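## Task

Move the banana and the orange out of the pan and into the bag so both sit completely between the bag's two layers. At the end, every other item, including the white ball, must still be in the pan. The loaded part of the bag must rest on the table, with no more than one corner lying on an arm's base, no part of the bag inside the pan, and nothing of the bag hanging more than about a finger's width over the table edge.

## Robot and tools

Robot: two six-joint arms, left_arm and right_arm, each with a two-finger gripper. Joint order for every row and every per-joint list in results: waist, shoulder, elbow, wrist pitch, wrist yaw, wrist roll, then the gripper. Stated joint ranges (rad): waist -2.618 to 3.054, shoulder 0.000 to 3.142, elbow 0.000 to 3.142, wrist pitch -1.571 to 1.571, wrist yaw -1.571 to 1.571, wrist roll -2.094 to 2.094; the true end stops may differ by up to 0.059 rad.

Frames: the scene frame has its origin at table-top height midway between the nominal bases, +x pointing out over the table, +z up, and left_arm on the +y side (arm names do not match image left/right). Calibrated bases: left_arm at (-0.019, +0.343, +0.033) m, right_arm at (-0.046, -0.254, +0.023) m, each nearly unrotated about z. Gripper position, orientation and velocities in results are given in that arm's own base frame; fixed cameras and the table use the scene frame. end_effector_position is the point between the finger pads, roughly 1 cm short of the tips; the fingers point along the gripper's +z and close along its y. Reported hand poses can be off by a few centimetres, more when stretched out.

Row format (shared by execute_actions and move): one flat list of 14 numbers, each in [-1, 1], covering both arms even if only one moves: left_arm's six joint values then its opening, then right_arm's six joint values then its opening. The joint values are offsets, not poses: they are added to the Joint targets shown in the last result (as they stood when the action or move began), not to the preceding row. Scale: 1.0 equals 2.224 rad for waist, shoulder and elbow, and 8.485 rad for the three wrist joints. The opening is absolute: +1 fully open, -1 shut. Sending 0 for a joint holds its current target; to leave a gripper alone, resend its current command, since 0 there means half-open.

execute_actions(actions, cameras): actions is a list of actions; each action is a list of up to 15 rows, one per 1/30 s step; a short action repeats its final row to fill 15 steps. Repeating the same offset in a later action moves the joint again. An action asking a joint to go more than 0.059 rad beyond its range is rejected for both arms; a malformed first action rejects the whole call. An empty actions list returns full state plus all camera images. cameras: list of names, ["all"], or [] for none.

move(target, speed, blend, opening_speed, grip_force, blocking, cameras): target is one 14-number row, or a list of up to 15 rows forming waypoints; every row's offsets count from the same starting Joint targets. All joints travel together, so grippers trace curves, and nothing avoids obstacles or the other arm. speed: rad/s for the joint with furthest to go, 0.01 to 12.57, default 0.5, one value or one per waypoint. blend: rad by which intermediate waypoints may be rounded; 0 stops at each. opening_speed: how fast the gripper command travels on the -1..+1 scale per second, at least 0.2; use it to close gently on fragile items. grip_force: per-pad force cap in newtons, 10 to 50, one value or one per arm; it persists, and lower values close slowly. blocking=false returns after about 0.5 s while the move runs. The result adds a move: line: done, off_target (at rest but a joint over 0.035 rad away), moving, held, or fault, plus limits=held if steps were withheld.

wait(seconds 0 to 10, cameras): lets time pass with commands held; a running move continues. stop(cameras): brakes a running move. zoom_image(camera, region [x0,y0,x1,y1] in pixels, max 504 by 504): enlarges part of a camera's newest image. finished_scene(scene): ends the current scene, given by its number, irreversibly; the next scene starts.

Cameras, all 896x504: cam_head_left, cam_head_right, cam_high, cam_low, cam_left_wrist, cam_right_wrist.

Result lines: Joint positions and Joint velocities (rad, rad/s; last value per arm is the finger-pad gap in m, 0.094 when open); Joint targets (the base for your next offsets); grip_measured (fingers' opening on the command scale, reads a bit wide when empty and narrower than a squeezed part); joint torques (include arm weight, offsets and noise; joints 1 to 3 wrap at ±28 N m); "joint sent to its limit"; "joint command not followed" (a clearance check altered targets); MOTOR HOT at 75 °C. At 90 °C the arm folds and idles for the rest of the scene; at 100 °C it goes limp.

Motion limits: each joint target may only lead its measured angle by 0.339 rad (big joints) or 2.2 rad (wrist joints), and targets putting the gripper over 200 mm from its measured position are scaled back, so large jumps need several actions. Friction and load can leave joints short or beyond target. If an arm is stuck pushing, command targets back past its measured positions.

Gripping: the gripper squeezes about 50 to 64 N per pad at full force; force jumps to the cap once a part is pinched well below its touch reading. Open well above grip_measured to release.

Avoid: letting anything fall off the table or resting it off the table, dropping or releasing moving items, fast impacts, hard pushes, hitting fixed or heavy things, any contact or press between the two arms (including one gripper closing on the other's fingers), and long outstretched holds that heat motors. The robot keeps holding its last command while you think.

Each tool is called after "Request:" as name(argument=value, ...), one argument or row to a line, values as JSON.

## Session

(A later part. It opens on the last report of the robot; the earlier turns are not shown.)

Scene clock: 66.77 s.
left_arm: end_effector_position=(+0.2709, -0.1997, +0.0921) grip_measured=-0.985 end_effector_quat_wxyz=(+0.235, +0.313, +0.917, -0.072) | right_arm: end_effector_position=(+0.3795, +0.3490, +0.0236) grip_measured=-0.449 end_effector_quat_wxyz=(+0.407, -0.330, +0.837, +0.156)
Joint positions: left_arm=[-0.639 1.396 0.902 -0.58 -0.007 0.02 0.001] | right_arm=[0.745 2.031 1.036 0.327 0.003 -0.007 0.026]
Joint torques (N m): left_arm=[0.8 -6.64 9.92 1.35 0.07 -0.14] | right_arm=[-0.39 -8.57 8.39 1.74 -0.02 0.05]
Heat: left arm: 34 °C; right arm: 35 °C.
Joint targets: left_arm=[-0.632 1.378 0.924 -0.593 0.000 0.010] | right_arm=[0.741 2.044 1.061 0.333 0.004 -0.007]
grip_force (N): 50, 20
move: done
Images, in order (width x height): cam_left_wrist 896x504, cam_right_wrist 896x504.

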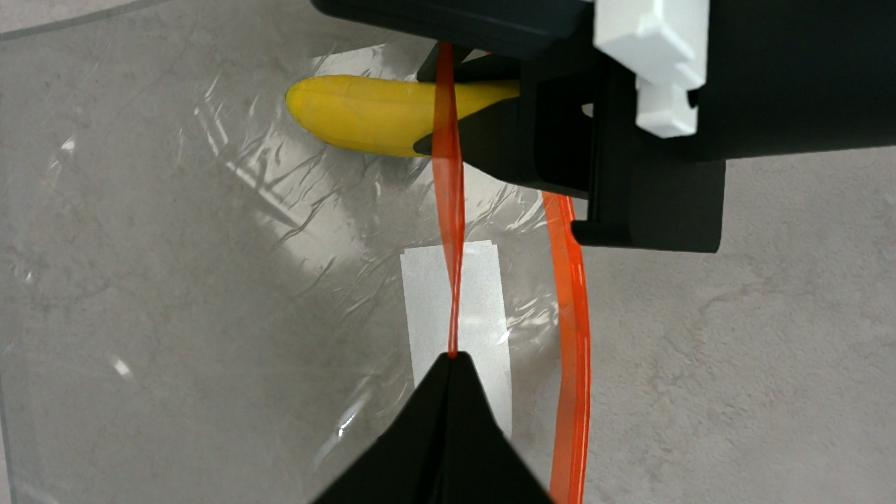

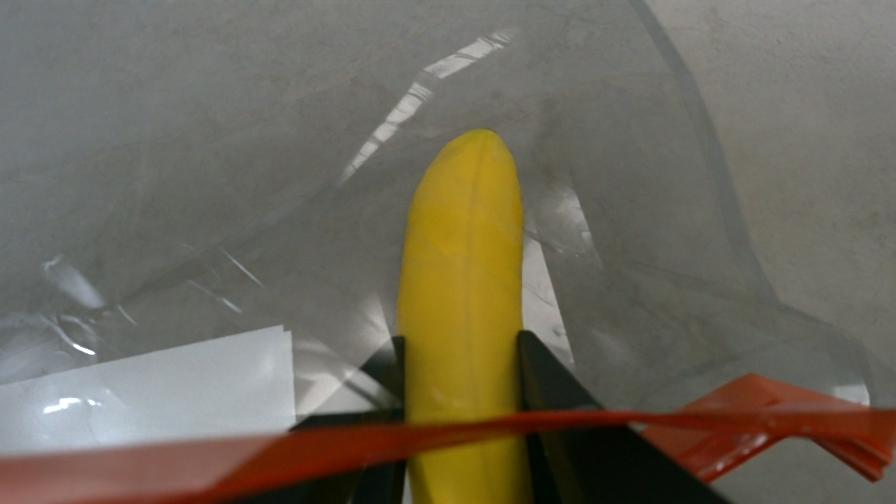

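Request:
move(
  target=[
    [0,0,0,0,0,0,-1,0,0.034,0.041,-0.004,0,0,-0.48],
    [0,0,0,0,0,0,-1,0,0.036,0.041,-0.004,0,0,-0.2],
    [0,0,0,0,0,0,-1,0,0.036,0.041,-0.004,0,0,0.15],
  ],
  speed=0.15,
  opening_speed=0.4,
  cameras=["cam_right_wrist","cam_left_wrist"],
)

Scene clock: 70.33 s.
left_arm: end_effector_position=(+0.2709, -0.1997, +0.0921) grip_measured=-0.985 end_effector_quat_wxyz=(+0.235, +0.313, +0.917, -0.072) | right_arm: end_effector_position=(+0.3924, +0.3610, +0.0138) grip_measured=+0.149 end_effector_quat_wxyz=(+0.400, -0.331, +0.841, +0.153)
Joint positions: left_arm=[-0.639 1.396 0.902 -0.58 -0.007 0.02 0.001] | right_arm=[0.745 2.106 1.127 0.294 0.003 -0.007 0.054]
Joint torques (N m): left_arm=[0.79 -6.64 9.94 1.35 0.07 -0.14] | right_arm=[-0.36 -8.79 8.43 1.74 -0.02 0.04]
Heat: left arm: 35 °C; right arm: 35 °C.
Joint targets: left_arm=[-0.632 1.378 0.924 -0.593 0.000 0.010] | right_arm=[0.741 2.124 1.153 0.299 0.004 -0.007]
grip_force (N): 50, 20
move: done
Images, in order (width x height): cam_left_wrist 896x504, cam_right_wrist 896x504.

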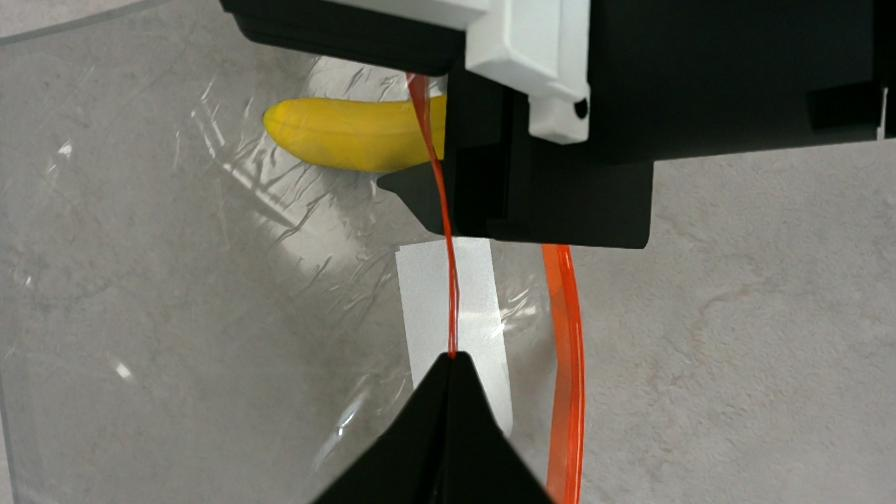

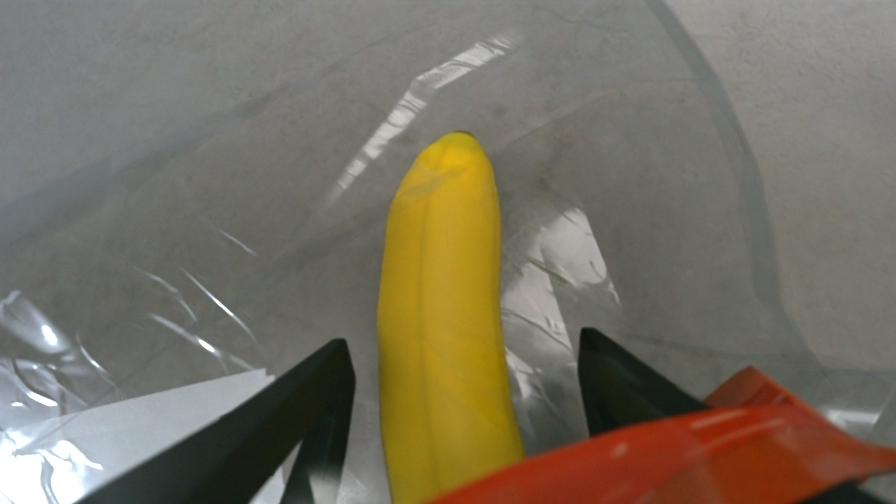

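Request:
move(
  target=[
    [0,0,0,0,0,0,-1,0,-0.036,-0.041,0.004,0,0,0.15],
    [0,0,0,0,0,0,-1,0,-0.1335,-0.1727,0.0128,0,0,0.15],
    [0,0,0,0,0,0,-1,0,-0.237,-0.273,0.012,0,0,0.15],
    [0,0,0,0,0,0,-1,0,-0.564,-0.38,-0.051,0,0,0.15],
    [0,0,0,0,0,0,-1,-0.11,-0.218,0.124,-0.187,0,0,0.3],
    [0,0,0,0,0,0,-1,-0.22,-0.049,0.356,-0.186,0,0,0.3],
  ],
  speed=[0.3,0.4,0.5,0.7,0.9,0.7],
  blend=[0.03,0.05,0.1,0.15,0.15,0],
  cameras=["all"],
)

Scene clock: 77.17 s.
left_arm: end_effector_position=(+0.2709, -0.1997, +0.0921) grip_measured=-0.985 end_effector_quat_wxyz=(+0.235, +0.313, +0.917, -0.072) | right_arm: end_effector_position=(+0.4167, +0.1062, +0.1485) grip_measured=+0.299 end_effector_quat_wxyz=(+0.100, -0.128, +0.987, +0.010)
Joint positions: left_arm=[-0.639 1.396 0.902 -0.58 -0.007 0.02 0.001] | right_arm=[0.251 2.004 1.917 -1.282 0.004 -0.008 0.061]
Joint torques (N m): left_arm=[0.73 -6.64 9.92 1.34 0.06 -0.13] | right_arm=[-0.02 -9.06 9.02 0.7 0.08 0.05]
Heat: left arm: 35 °C; right arm: 36 °C.
Joint targets: left_arm=[-0.632 1.378 0.924 -0.593 0.000 0.010] | right_arm=[0.251 2.015 1.944 -1.280 0.004 -0.007]
grip_force (N): 50, 20
move: done; blend cut to 0 rad at target 5

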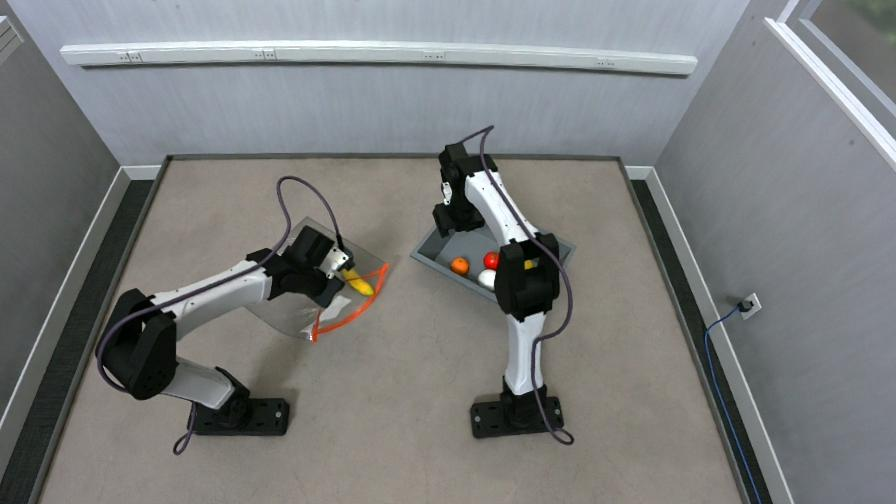

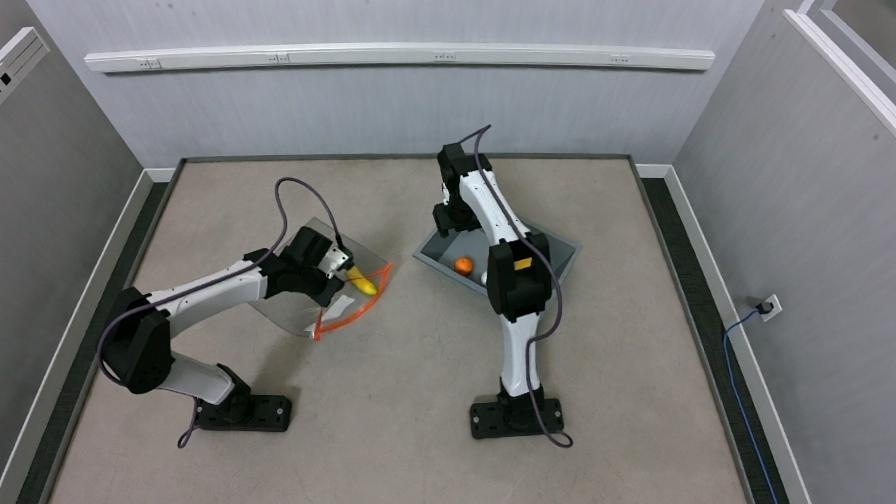

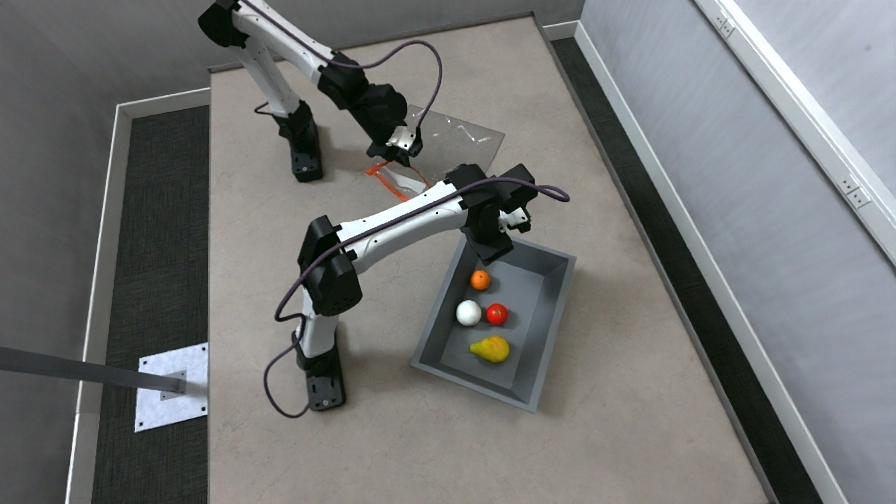

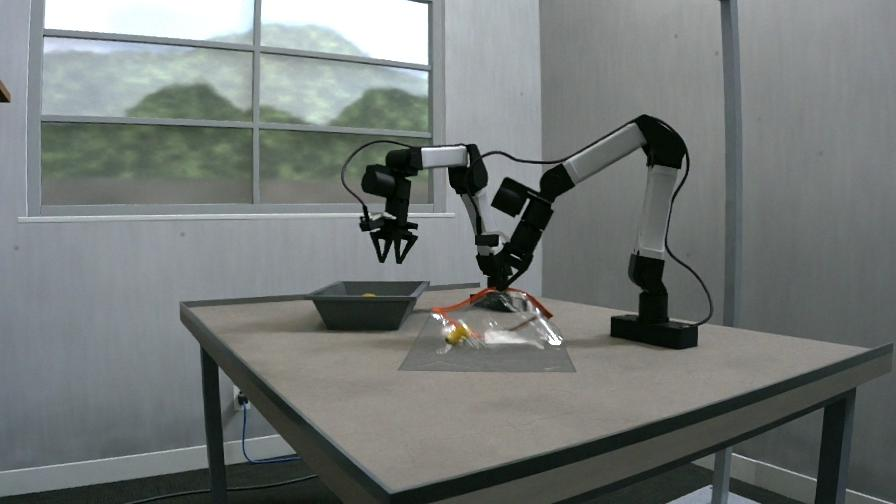

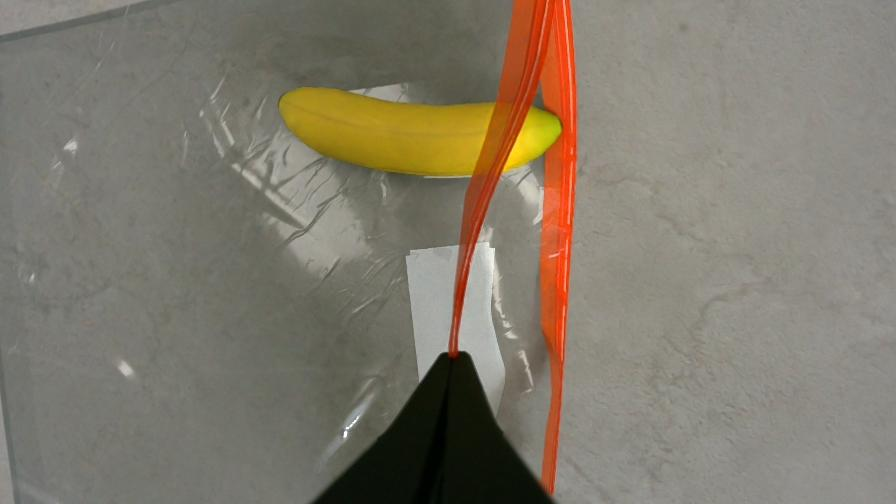

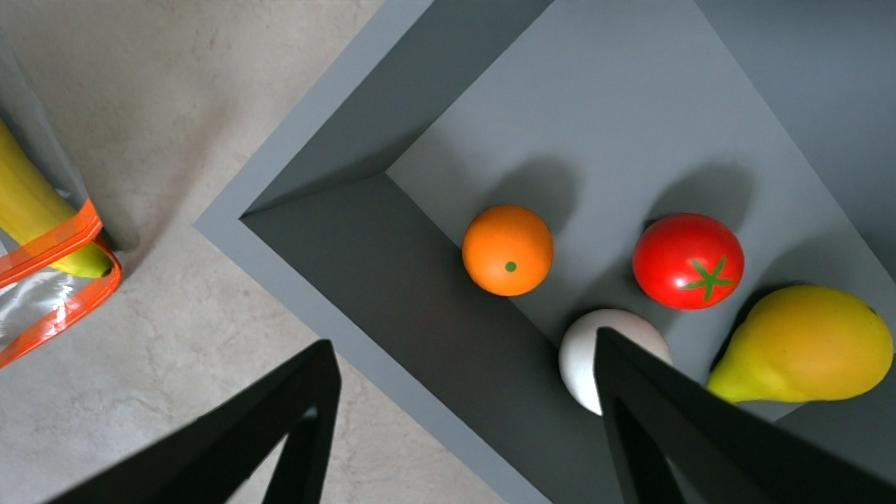

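Request:
move(
  target=[0,0,0,0,0,0,-1,-0.0274,0.026,-0.119,0.038,0,0,0.25],
  speed=0.3,
  cameras=["cam_right_wrist"],
)

Scene clock: 79.57 s.
left_arm: end_effector_position=(+0.2709, -0.1997, +0.0921) grip_measured=-0.985 end_effector_quat_wxyz=(+0.235, +0.313, +0.917, -0.072) | right_arm: end_effector_position=(+0.4395, +0.0867, +0.0684) grip_measured=+0.251 end_effector_quat_wxyz=(+0.108, -0.101, +0.989, +0.008)
Joint positions: left_arm=[-0.639 1.396 0.902 -0.58 -0.007 0.02 0.001] | right_arm=[0.196 2.063 1.681 -0.972 0.004 -0.008 0.059]
Joint torques (N m): left_arm=[0.75 -6.64 9.91 1.35 0.08 -0.13] | right_arm=[-0.55 -9.66 6.32 0.77 -0.02 0.05]
Heat: left arm: 35 °C; right arm: 36 °C.
Joint targets: left_arm=[-0.632 1.378 0.924 -0.593 0.000 0.010] | right_arm=[0.190 2.073 1.680 -0.957 0.004 -0.007]
grip_force (N): 50, 20
move: done
Images, in order (width x height): cam_right_wrist 896x504.

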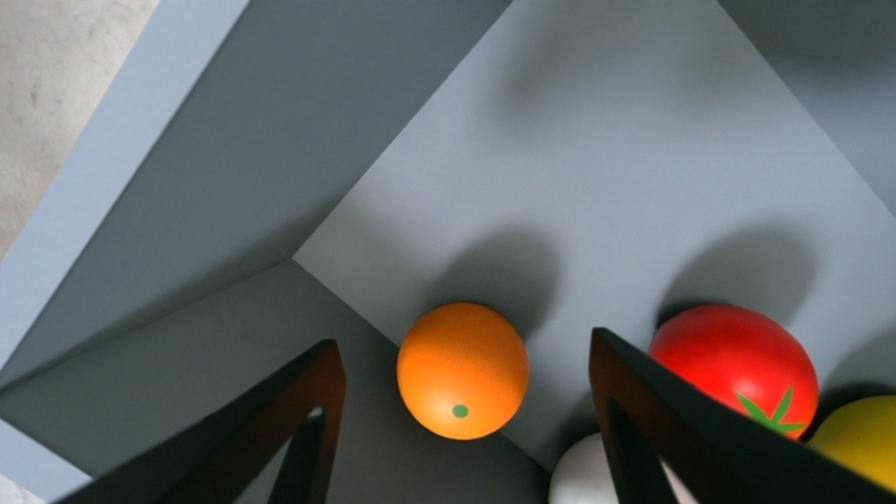

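Request:
move(
  target=[
    [0,0,0,0,0,0,-1,0,-0.0223,-0.0718,0.013,0,0.0527,0.2],
    [0,0,0,0,0,0,-1,0,-0.006,-0.1003,0.0247,0,0.0527,0.2],
  ],
  speed=[0.4,0.15],
  cameras=["cam_right_wrist"],
)

Scene clock: 83.33 s.
left_arm: end_effector_position=(+0.2709, -0.1997, +0.0921) grip_measured=-0.985 end_effector_quat_wxyz=(+0.235, +0.313, +0.917, -0.072) | right_arm: end_effector_position=(+0.4232, +0.0835, +0.0139) grip_measured=+0.201 end_effector_quat_wxyz=(+0.098, +0.117, +0.988, +0.030)
Joint positions: left_arm=[-0.639 1.396 0.902 -0.58 -0.007 0.02 0.001] | right_arm=[0.196 2.063 1.46 -0.762 0.004 0.432 0.056]
Joint torques (N m): left_arm=[0.77 -6.65 9.89 1.35 0.07 -0.14] | right_arm=[-0.55 -10.52 5.82 0.81 0 0.12]
Heat: left arm: 36 °C; right arm: 38 °C.
Joint targets: left_arm=[-0.632 1.378 0.924 -0.593 0.000 0.010] | right_arm=[0.190 2.060 1.457 -0.747 0.004 0.440]
grip_force (N): 50, 20
move: done
Images, in order (width x height): cam_right_wrist 896x504.

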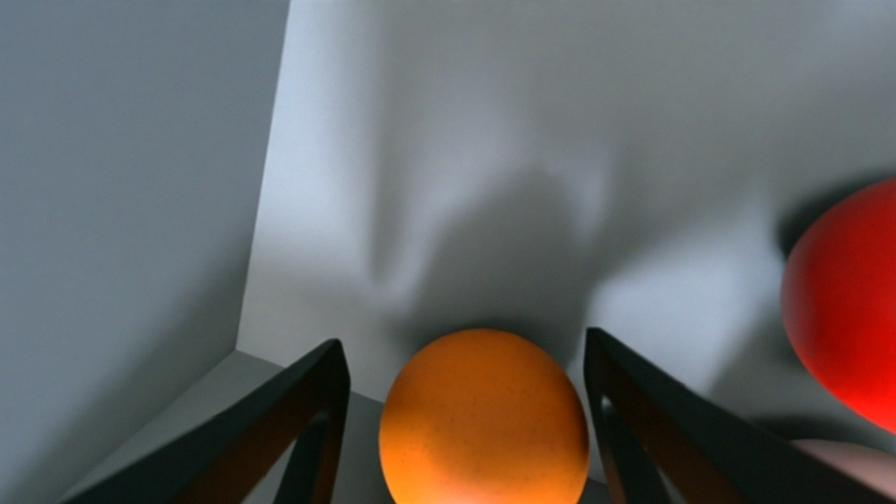

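Request:
move(
  target=[0,0,0,0,0,0,-1,0.005,-0.0307,-0.0457,0.0039,0,0,0.2],
  speed=0.15,
  cameras=["cam_right_wrist"],
)

Scene clock: 99.43 s.
left_arm: end_effector_position=(+0.2709, -0.1997, +0.0921) grip_measured=-0.985 end_effector_quat_wxyz=(+0.235, +0.313, +0.917, -0.072) | right_arm: end_effector_position=(+0.4022, +0.0793, -0.0017) grip_measured=+0.201 end_effector_quat_wxyz=(+0.082, +0.119, +0.989, +0.025)
Joint positions: left_arm=[-0.639 1.396 0.902 -0.58 -0.007 0.02 0.001] | right_arm=[0.196 2.038 1.361 -0.722 0.004 0.435 0.056]
Joint torques (N m): left_arm=[0.77 -6.65 9.94 1.35 0.07 -0.13] | right_arm=[0.53 -13.86 5.33 0.72 0 0.1]
Heat: left arm: 37 °C; right arm: 42 °C.
Joint targets: left_arm=[-0.632 1.378 0.924 -0.593 0.000 0.010] | right_arm=[0.201 1.991 1.355 -0.714 0.004 0.440]
grip_force (N): 50, 20
move: off_target (right_arm); right_arm: the shoulder is farthest, 0.046 rad from its target
Images, in order (width x height): cam_right_wrist 896x504.

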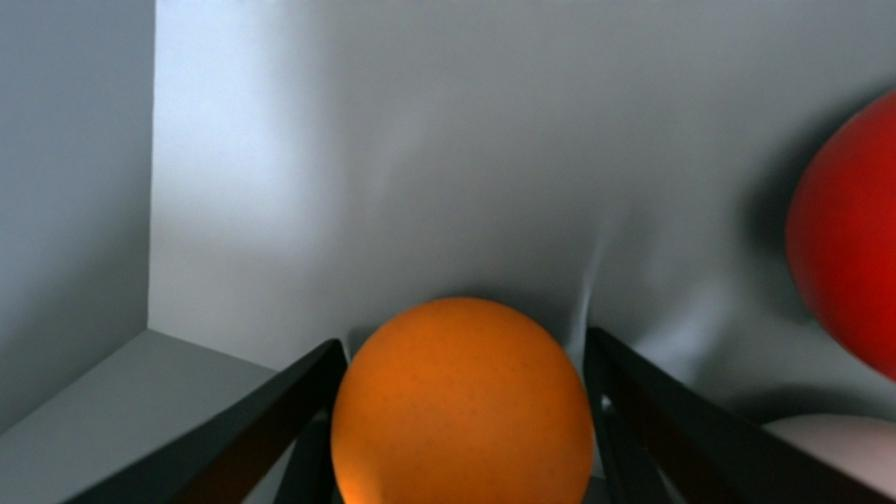

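Request:
move(
  target=[0,0,0,0,0,0,-1,0,-0.0244,-0.0173,-0.0019,0,0,0.2],
  speed=0.15,
  cameras=["cam_right_wrist"],
)

Scene clock: 100.53 s.
left_arm: end_effector_position=(+0.2709, -0.1997, +0.0921) grip_measured=-0.985 end_effector_quat_wxyz=(+0.235, +0.313, +0.917, -0.072) | right_arm: end_effector_position=(+0.3954, +0.0779, +0.0094) grip_measured=+0.201 end_effector_quat_wxyz=(+0.091, +0.119, +0.988, +0.028)
Joint positions: left_arm=[-0.639 1.396 0.902 -0.58 -0.007 0.02 0.001] | right_arm=[0.196 1.982 1.322 -0.72 0.004 0.435 0.056]
Joint torques (N m): left_arm=[0.76 -6.64 9.94 1.35 0.06 -0.13] | right_arm=[0.53 -13.31 5.44 0.55 0 0.09]
Heat: left arm: 37 °C; right arm: 42 °C.
Joint targets: left_arm=[-0.632 1.378 0.924 -0.593 0.000 0.010] | right_arm=[0.201 1.937 1.317 -0.730 0.004 0.440]
grip_force (N): 50, 20
move: off_target (right_arm); right_arm: the shoulder is farthest, 0.045 rad from its target
Images, in order (width x height): cam_right_wrist 896x504.

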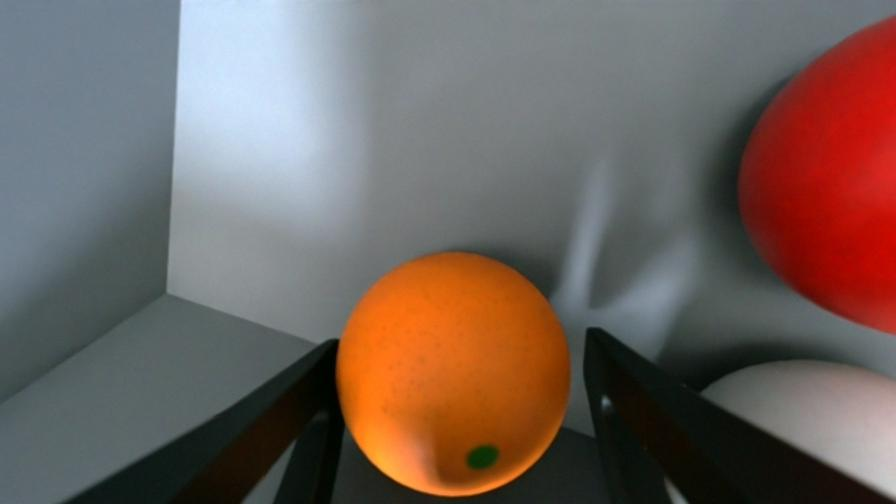

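Request:
move(
  target=[
    [0,0,0,0,0,0,-1,0,0,0,0,0,0,-0.15],
    [0,0,0,0,0,0,-1,0,0,0,0,0,0,-0.22],
  ],
  opening_speed=0.3,
  cameras=["cam_right_wrist"],
)

Scene clock: 102.67 s.
left_arm: end_effector_position=(+0.2709, -0.1997, +0.0921) grip_measured=-0.985 end_effector_quat_wxyz=(+0.235, +0.313, +0.917, -0.072) | right_arm: end_effector_position=(+0.3939, +0.0776, +0.0091) grip_measured=-0.084 end_effector_quat_wxyz=(+0.088, +0.119, +0.989, +0.027)
Joint positions: left_arm=[-0.639 1.396 0.902 -0.58 -0.007 0.02 0.001] | right_arm=[0.196 1.982 1.322 -0.727 0.004 0.435 0.043]
Joint torques (N m): left_arm=[0.76 -6.67 9.89 1.35 0.06 -0.14] | right_arm=[0.53 -13.31 5.41 0.6 0 0.1]
Heat: left arm: 37 °C; right arm: 42 °C.
Joint targets: left_arm=[-0.632 1.378 0.924 -0.593 0.000 0.010] | right_arm=[0.201 1.937 1.317 -0.731 0.004 0.440]
grip_force (N): 50, 20
move: off_target (right_arm); target 2's new numbers were sent with right_arm's shoulder 0.045 rad from that target; right_arm: the shoulder is farthest, 0.045 rad from its target
Images, in order (width x height): cam_right_wrist 896x504.

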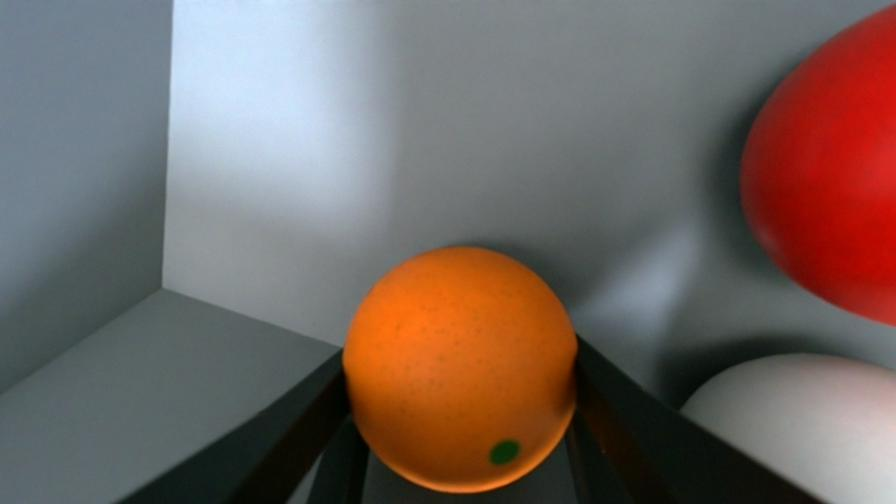

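Request:
move(
  target=[
    [0,0,0,0,0,0,-1,0,-0.04,0.0727,-0.0295,0,0,-0.22],
    [0,-0.1025,-0.1283,0.0359,0,0,-1,0.157,-0.134,0.0504,-0.0659,0,-0.0519,-0.22],
  ],
  speed=[0.2,0.3],
  blend=[0.05,0],
  cameras=["cam_right_wrist","cam_left_wrist","cam_head_left","cam_low"],
)

Scene clock: 107.07 s.
left_arm: end_effector_position=(+0.2647, -0.1951, +0.1069) grip_measured=-0.985 end_effector_quat_wxyz=(+0.352, +0.299, +0.880, -0.110) | right_arm: end_effector_position=(+0.2658, +0.1608, +0.1286) grip_measured=-0.085 end_effector_quat_wxyz=(+0.023, -0.266, +0.964, +0.004)
Joint positions: left_arm=[-0.639 1.166 0.649 -0.298 -0.007 0.02 0.001] | right_arm=[0.546 1.673 1.433 -1.285 0.004 0.008 0.043]
Joint torques (N m): left_arm=[0.72 -4.74 7.1 2.04 0.07 -0.14] | right_arm=[0.43 -9.92 5.78 0.29 -0.03 -0.03]
Heat: left arm: 37 °C; right arm: 43 °C.
Joint targets: left_arm=[-0.632 1.150 0.638 -0.288 0.000 0.010] | right_arm=[0.551 1.639 1.429 -1.290 0.004 0.000]
grip_force (N): 50, 20
move: done
Images, in order (width x height): cam_head_left 896x504, cam_low 896x504, cam_left_wrist 896x504, cam_right_wrist 896x504.

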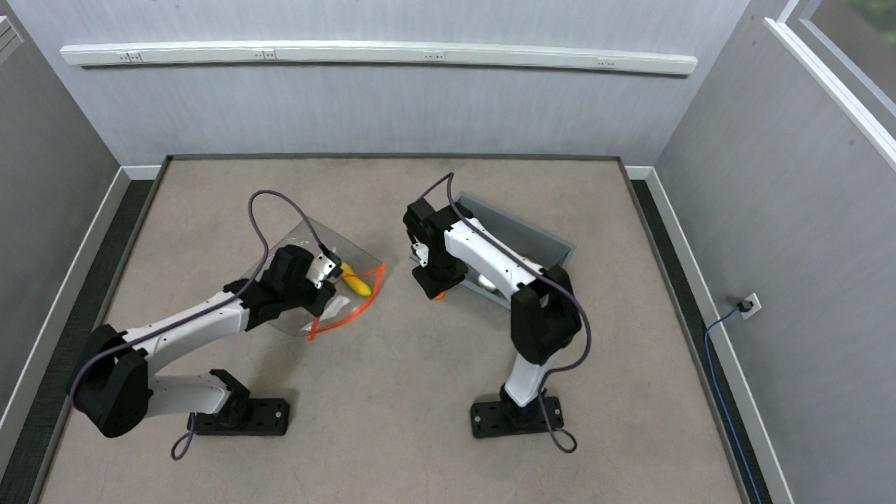

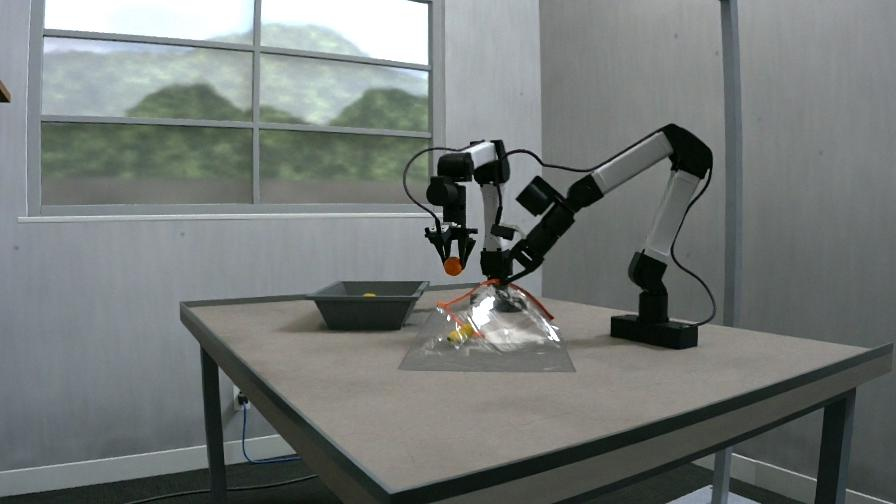

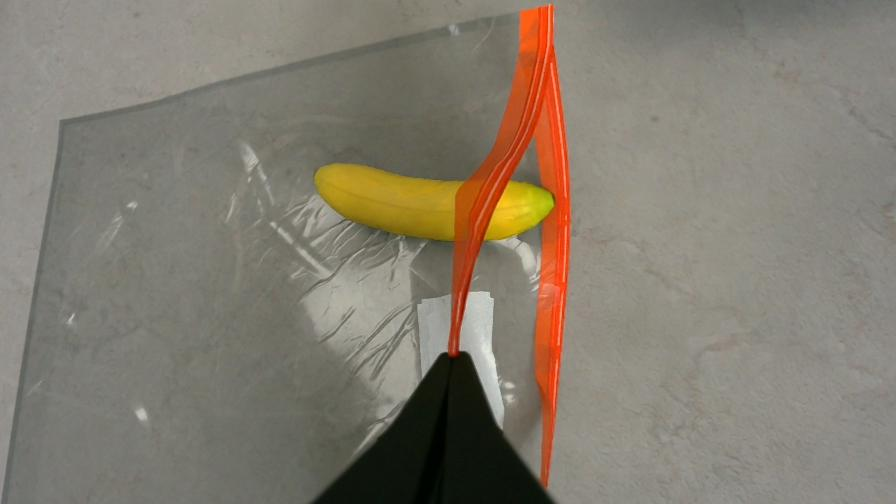

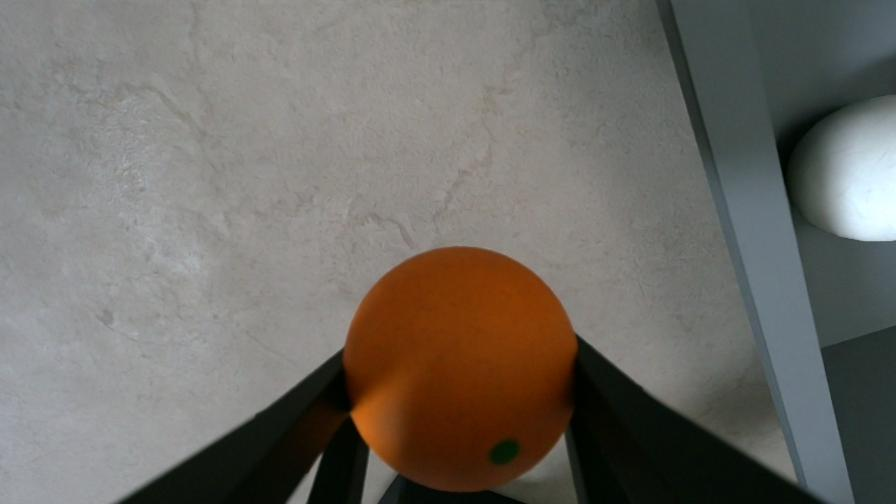

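Request:
move(
  target=[
    [0,-0.012,0.0375,-0.013,0,0,-1,0.139,-0.3458,-0.5045,0.1359,0,0,-0.22],
    [0,-0.012,0.0375,-0.013,0,0,-1,0.139,-0.0189,-0.3975,0.1994,0,0,-0.22],
  ],
  speed=[0.6,0.4],
  blend=[0.1,0],
  cameras=["cam_right_wrist","cam_left_wrist","cam_head_left","cam_low"],
)

Scene clock: 112.13 s.
left_arm: end_effector_position=(+0.2611, -0.1924, +0.1199) grip_measured=-0.985 end_effector_quat_wxyz=(+0.346, +0.300, +0.882, -0.108) | right_arm: end_effector_position=(+0.2548, +0.2903, +0.0336) grip_measured=-0.085 end_effector_quat_wxyz=(+0.388, -0.370, +0.825, +0.176)
Joint positions: left_arm=[-0.639 1.139 0.697 -0.386 -0.007 0.02 0.001] | right_arm=[0.852 1.588 0.519 0.38 0.004 0.007 0.043]
Joint torques (N m): left_arm=[0.75 -4.57 10.71 1.78 0.06 -0.13] | right_arm=[0.76 -4.92 8.08 1.88 -0.02 -0.04]
Heat: left arm: 37 °C; right arm: 42 °C.
Joint targets: left_arm=[-0.632 1.123 0.722 -0.399 0.000 0.010] | right_arm=[0.860 1.597 0.545 0.402 0.003 -0.001]
grip_force (N): 50, 20
move: done
Images, in order (width x height): cam_head_left 896x504, cam_low 896x504, cam_left_wrist 896x504, cam_right_wrist 896x504.

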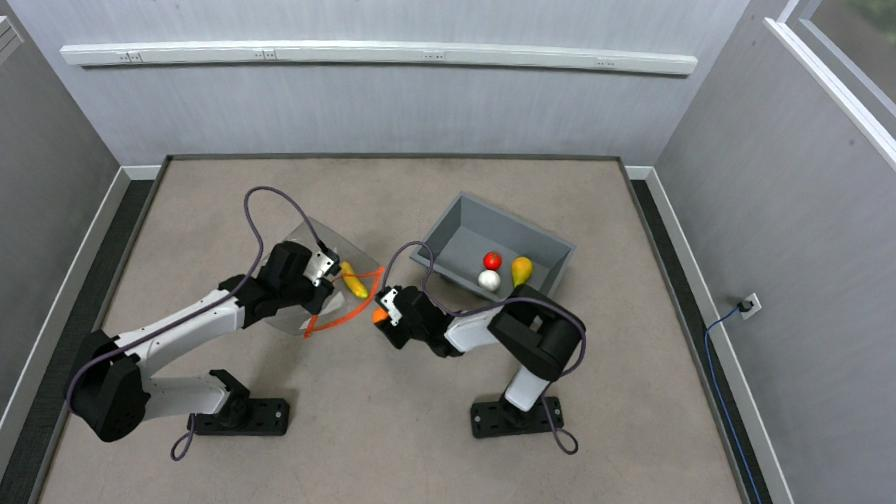

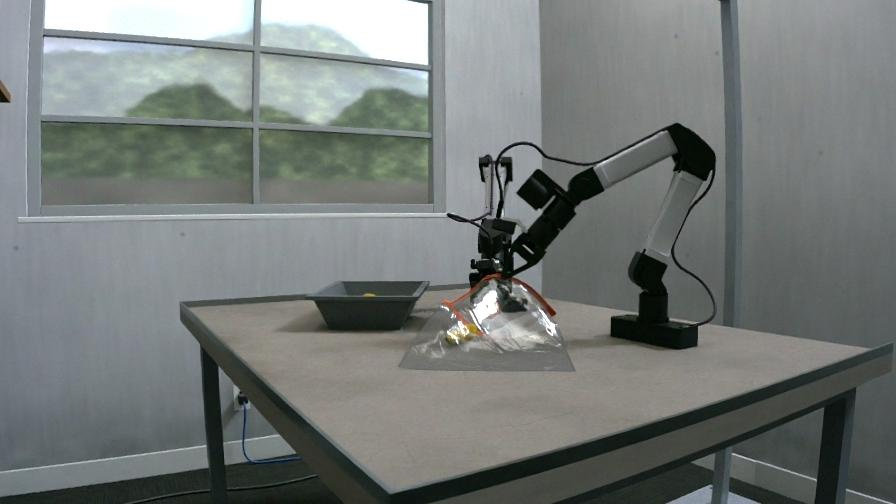

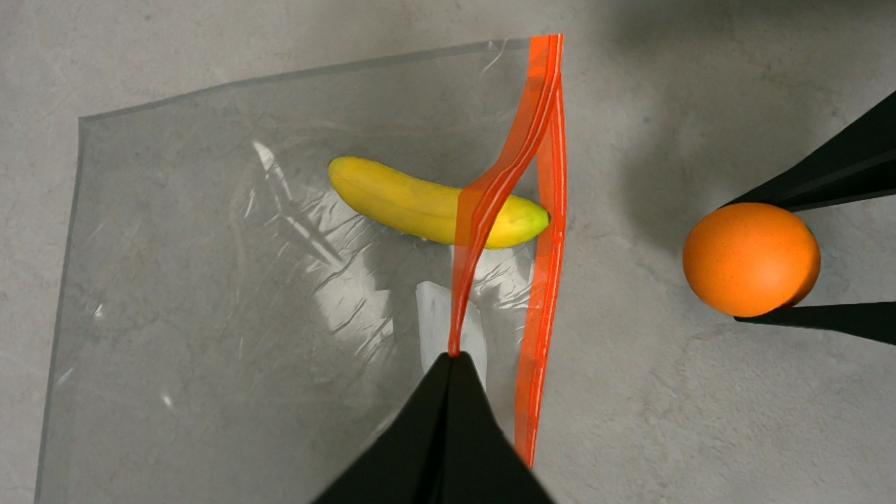

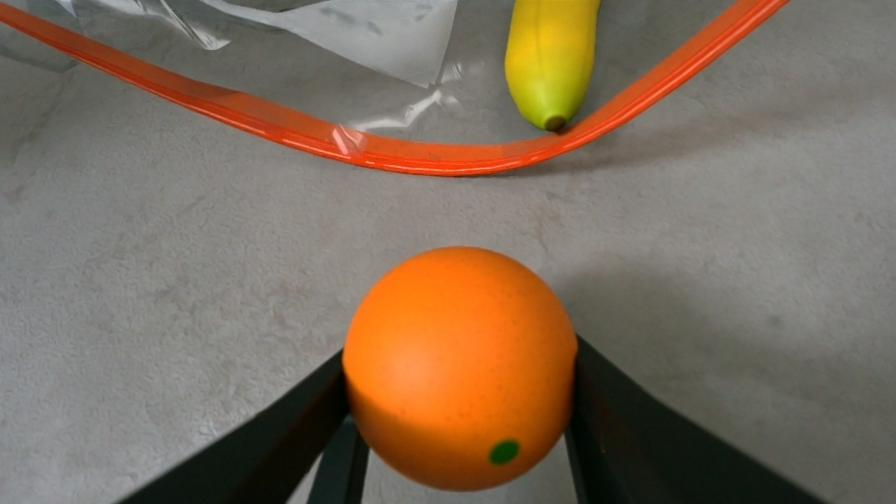

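Request:
move(
  target=[0,0,0,0,0,0,-1,0,0.0895,0.1007,0.0007,0,0,-0.22],
  speed=0.25,
  cameras=["cam_right_wrist","cam_left_wrist"],
)

Request:
move(
  target=[0,0,0,0,0,0,-1,0,0.052,0.065,-0.004,0,0,-0.22],
  speed=0.2,
  cameras=["cam_right_wrist","cam_left_wrist","cam_low"],
)

Scene clock: 113.93 s.
left_arm: end_effector_position=(+0.2611, -0.1924, +0.1199) grip_measured=-0.985 end_effector_quat_wxyz=(+0.346, +0.300, +0.882, -0.108) | right_arm: end_effector_position=(+0.2959, +0.3374, +0.0399) grip_measured=-0.085 end_effector_quat_wxyz=(+0.404, -0.367, +0.818, +0.183)
Joint positions: left_arm=[-0.639 1.139 0.697 -0.386 -0.007 0.02 0.001] | right_arm=[0.852 1.785 0.744 0.388 0.004 0.007 0.043]
Joint torques (N m): left_arm=[0.73 -4.62 10.67 1.77 0.07 -0.13] | right_arm=[0.76 -6.56 8.08 1.92 -0.02 -0.04]
Heat: left arm: 37 °C; right arm: 41 °C.
Joint targets: left_arm=[-0.632 1.123 0.722 -0.399 0.000 0.010] | right_arm=[0.860 1.796 0.769 0.408 0.003 -0.001]
grip_force (N): 50, 20
move: done
Images, in order (width x height): cam_left_wrist 896x504, cam_right_wrist 896x504.

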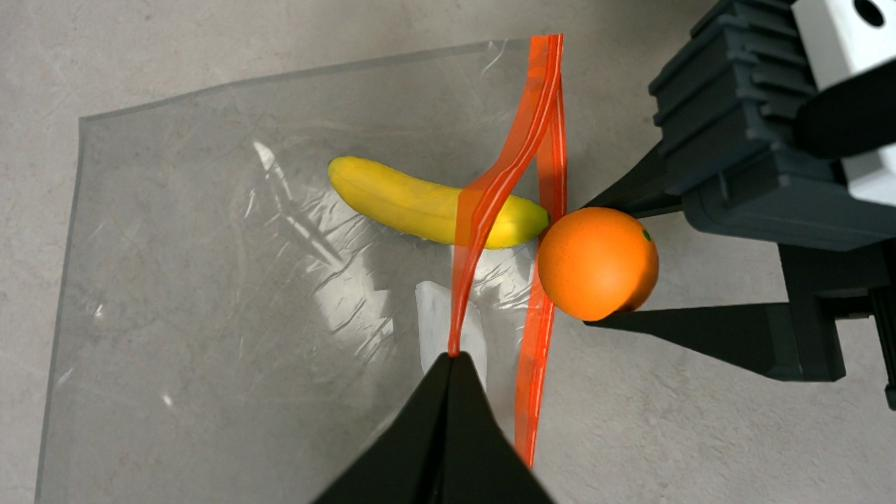

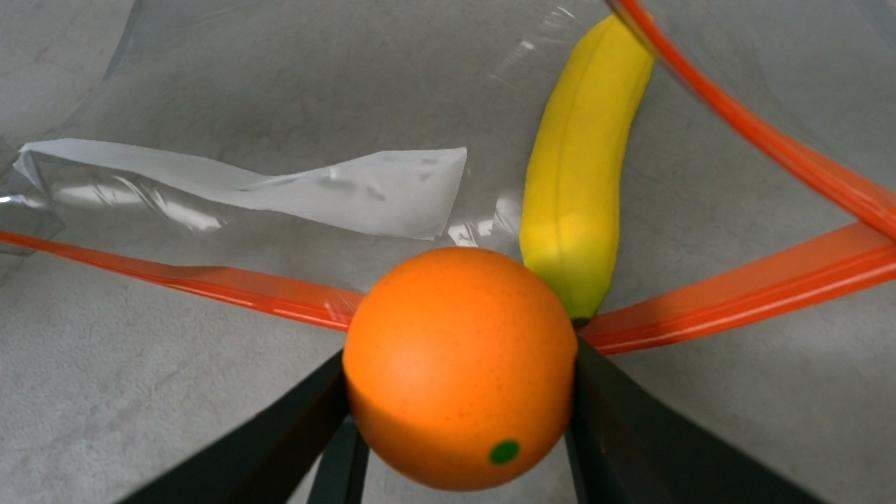

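Scene clock: 115.13 s.
left_arm: end_effector_position=(+0.2611, -0.1924, +0.1199) grip_measured=-0.985 end_effector_quat_wxyz=(+0.346, +0.300, +0.882, -0.108) | right_arm: end_effector_position=(+0.3195, +0.3643, +0.0388) grip_measured=-0.085 end_effector_quat_wxyz=(+0.408, -0.366, +0.816, +0.185)
Joint positions: left_arm=[-0.639 1.139 0.697 -0.386 -0.007 0.02 0.001] | right_arm=[0.852 1.9 0.888 0.37 0.004 0.007 0.043]
Joint torques (N m): left_arm=[0.76 -4.62 10.71 1.77 0.06 -0.13] | right_arm=[0.75 -7.57 8.31 1.81 -0.03 -0.04]
Heat: left arm: 37 °C; right arm: 41 °C.
Joint targets: left_arm=[-0.632 1.123 0.722 -0.399 0.000 0.010] | right_arm=[0.860 1.912 0.913 0.374 0.003 -0.001]
grip_force (N): 50, 20
move: done
Images, in order (width x height): cam_low 896x504, cam_left_wrist 896x504, cam_right_wrist 896x504.

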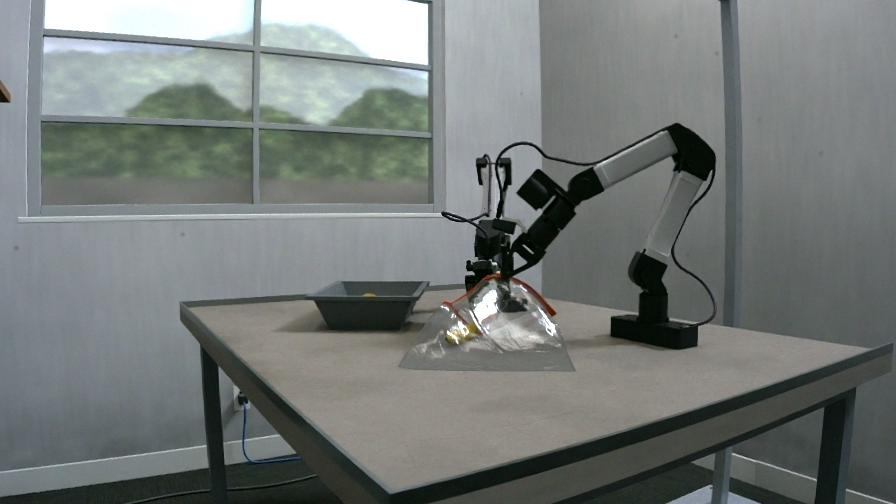

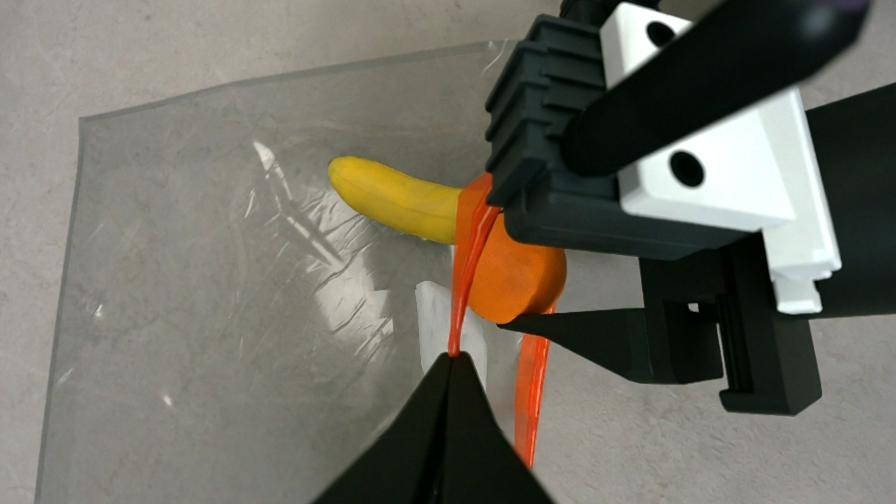

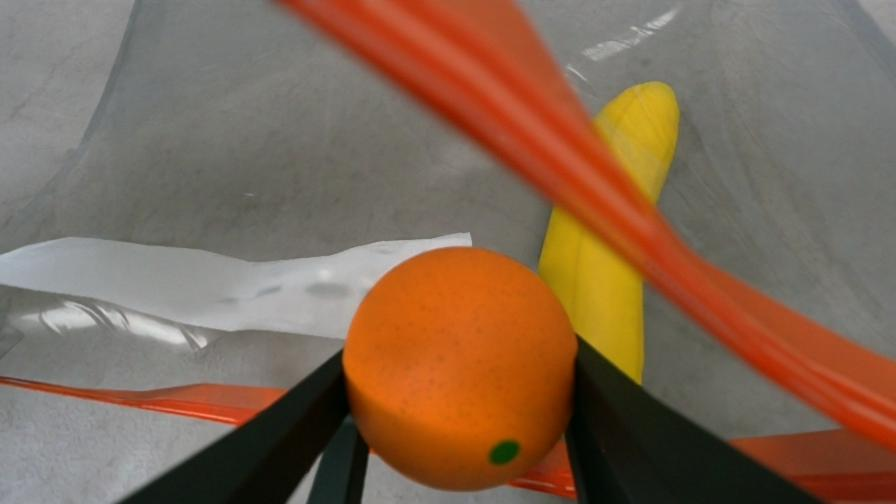

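Request:
move(
  target=[0,0,0,0,0,0,-1,0,0.0504,0.067,-0.005,0,0,-0.22],
  speed=0.2,
  cameras=["cam_right_wrist","cam_left_wrist"],
)

Scene clock: 116.53 s.
left_arm: end_effector_position=(+0.2610, -0.1923, +0.1198) grip_measured=-0.985 end_effector_quat_wxyz=(+0.346, +0.300, +0.882, -0.107) | right_arm: end_effector_position=(+0.3412, +0.3891, +0.0338) grip_measured=-0.085 end_effector_quat_wxyz=(+0.406, -0.366, +0.817, +0.184)
Joint positions: left_arm=[-0.638 1.139 0.697 -0.387 -0.007 0.02 0.001] | right_arm=[0.852 2.011 1.036 0.328 0.004 0.007 0.043]
Joint torques (N m): left_arm=[0.7 -4.59 10.7 1.78 0.06 -0.14] | right_arm=[0.73 -8.53 8.54 1.79 -0.03 -0.04]
Heat: left arm: 37 °C; right arm: 41 °C.
Joint targets: left_arm=[-0.632 1.123 0.722 -0.399 0.000 0.010] | right_arm=[0.860 2.024 1.062 0.332 0.003 -0.001]
grip_force (N): 50, 20
move: done
Images, in order (width x height): cam_left_wrist 896x504, cam_right_wrist 896x504.

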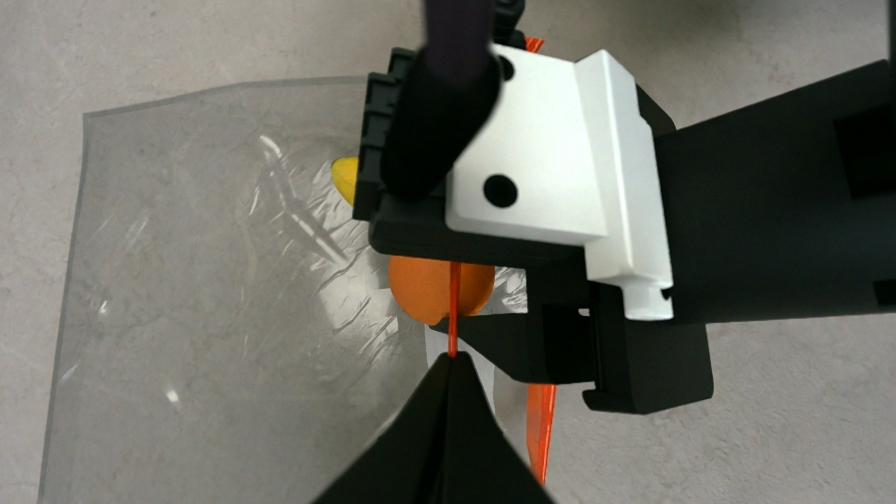

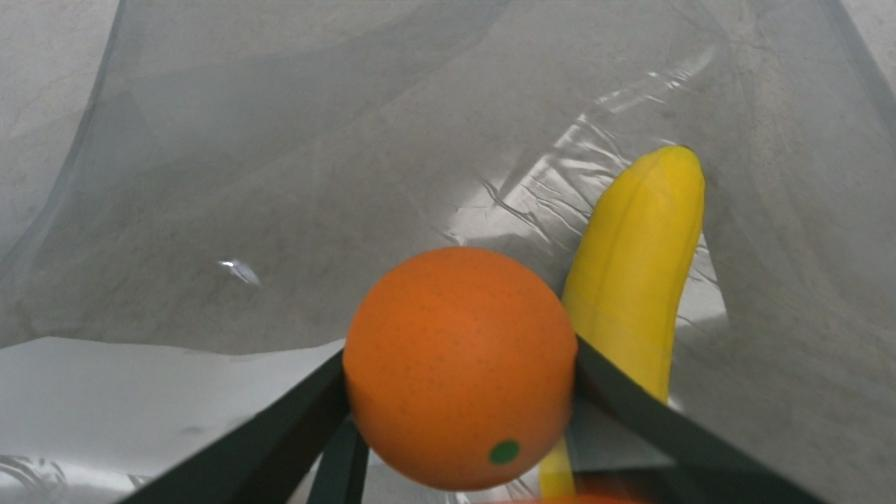

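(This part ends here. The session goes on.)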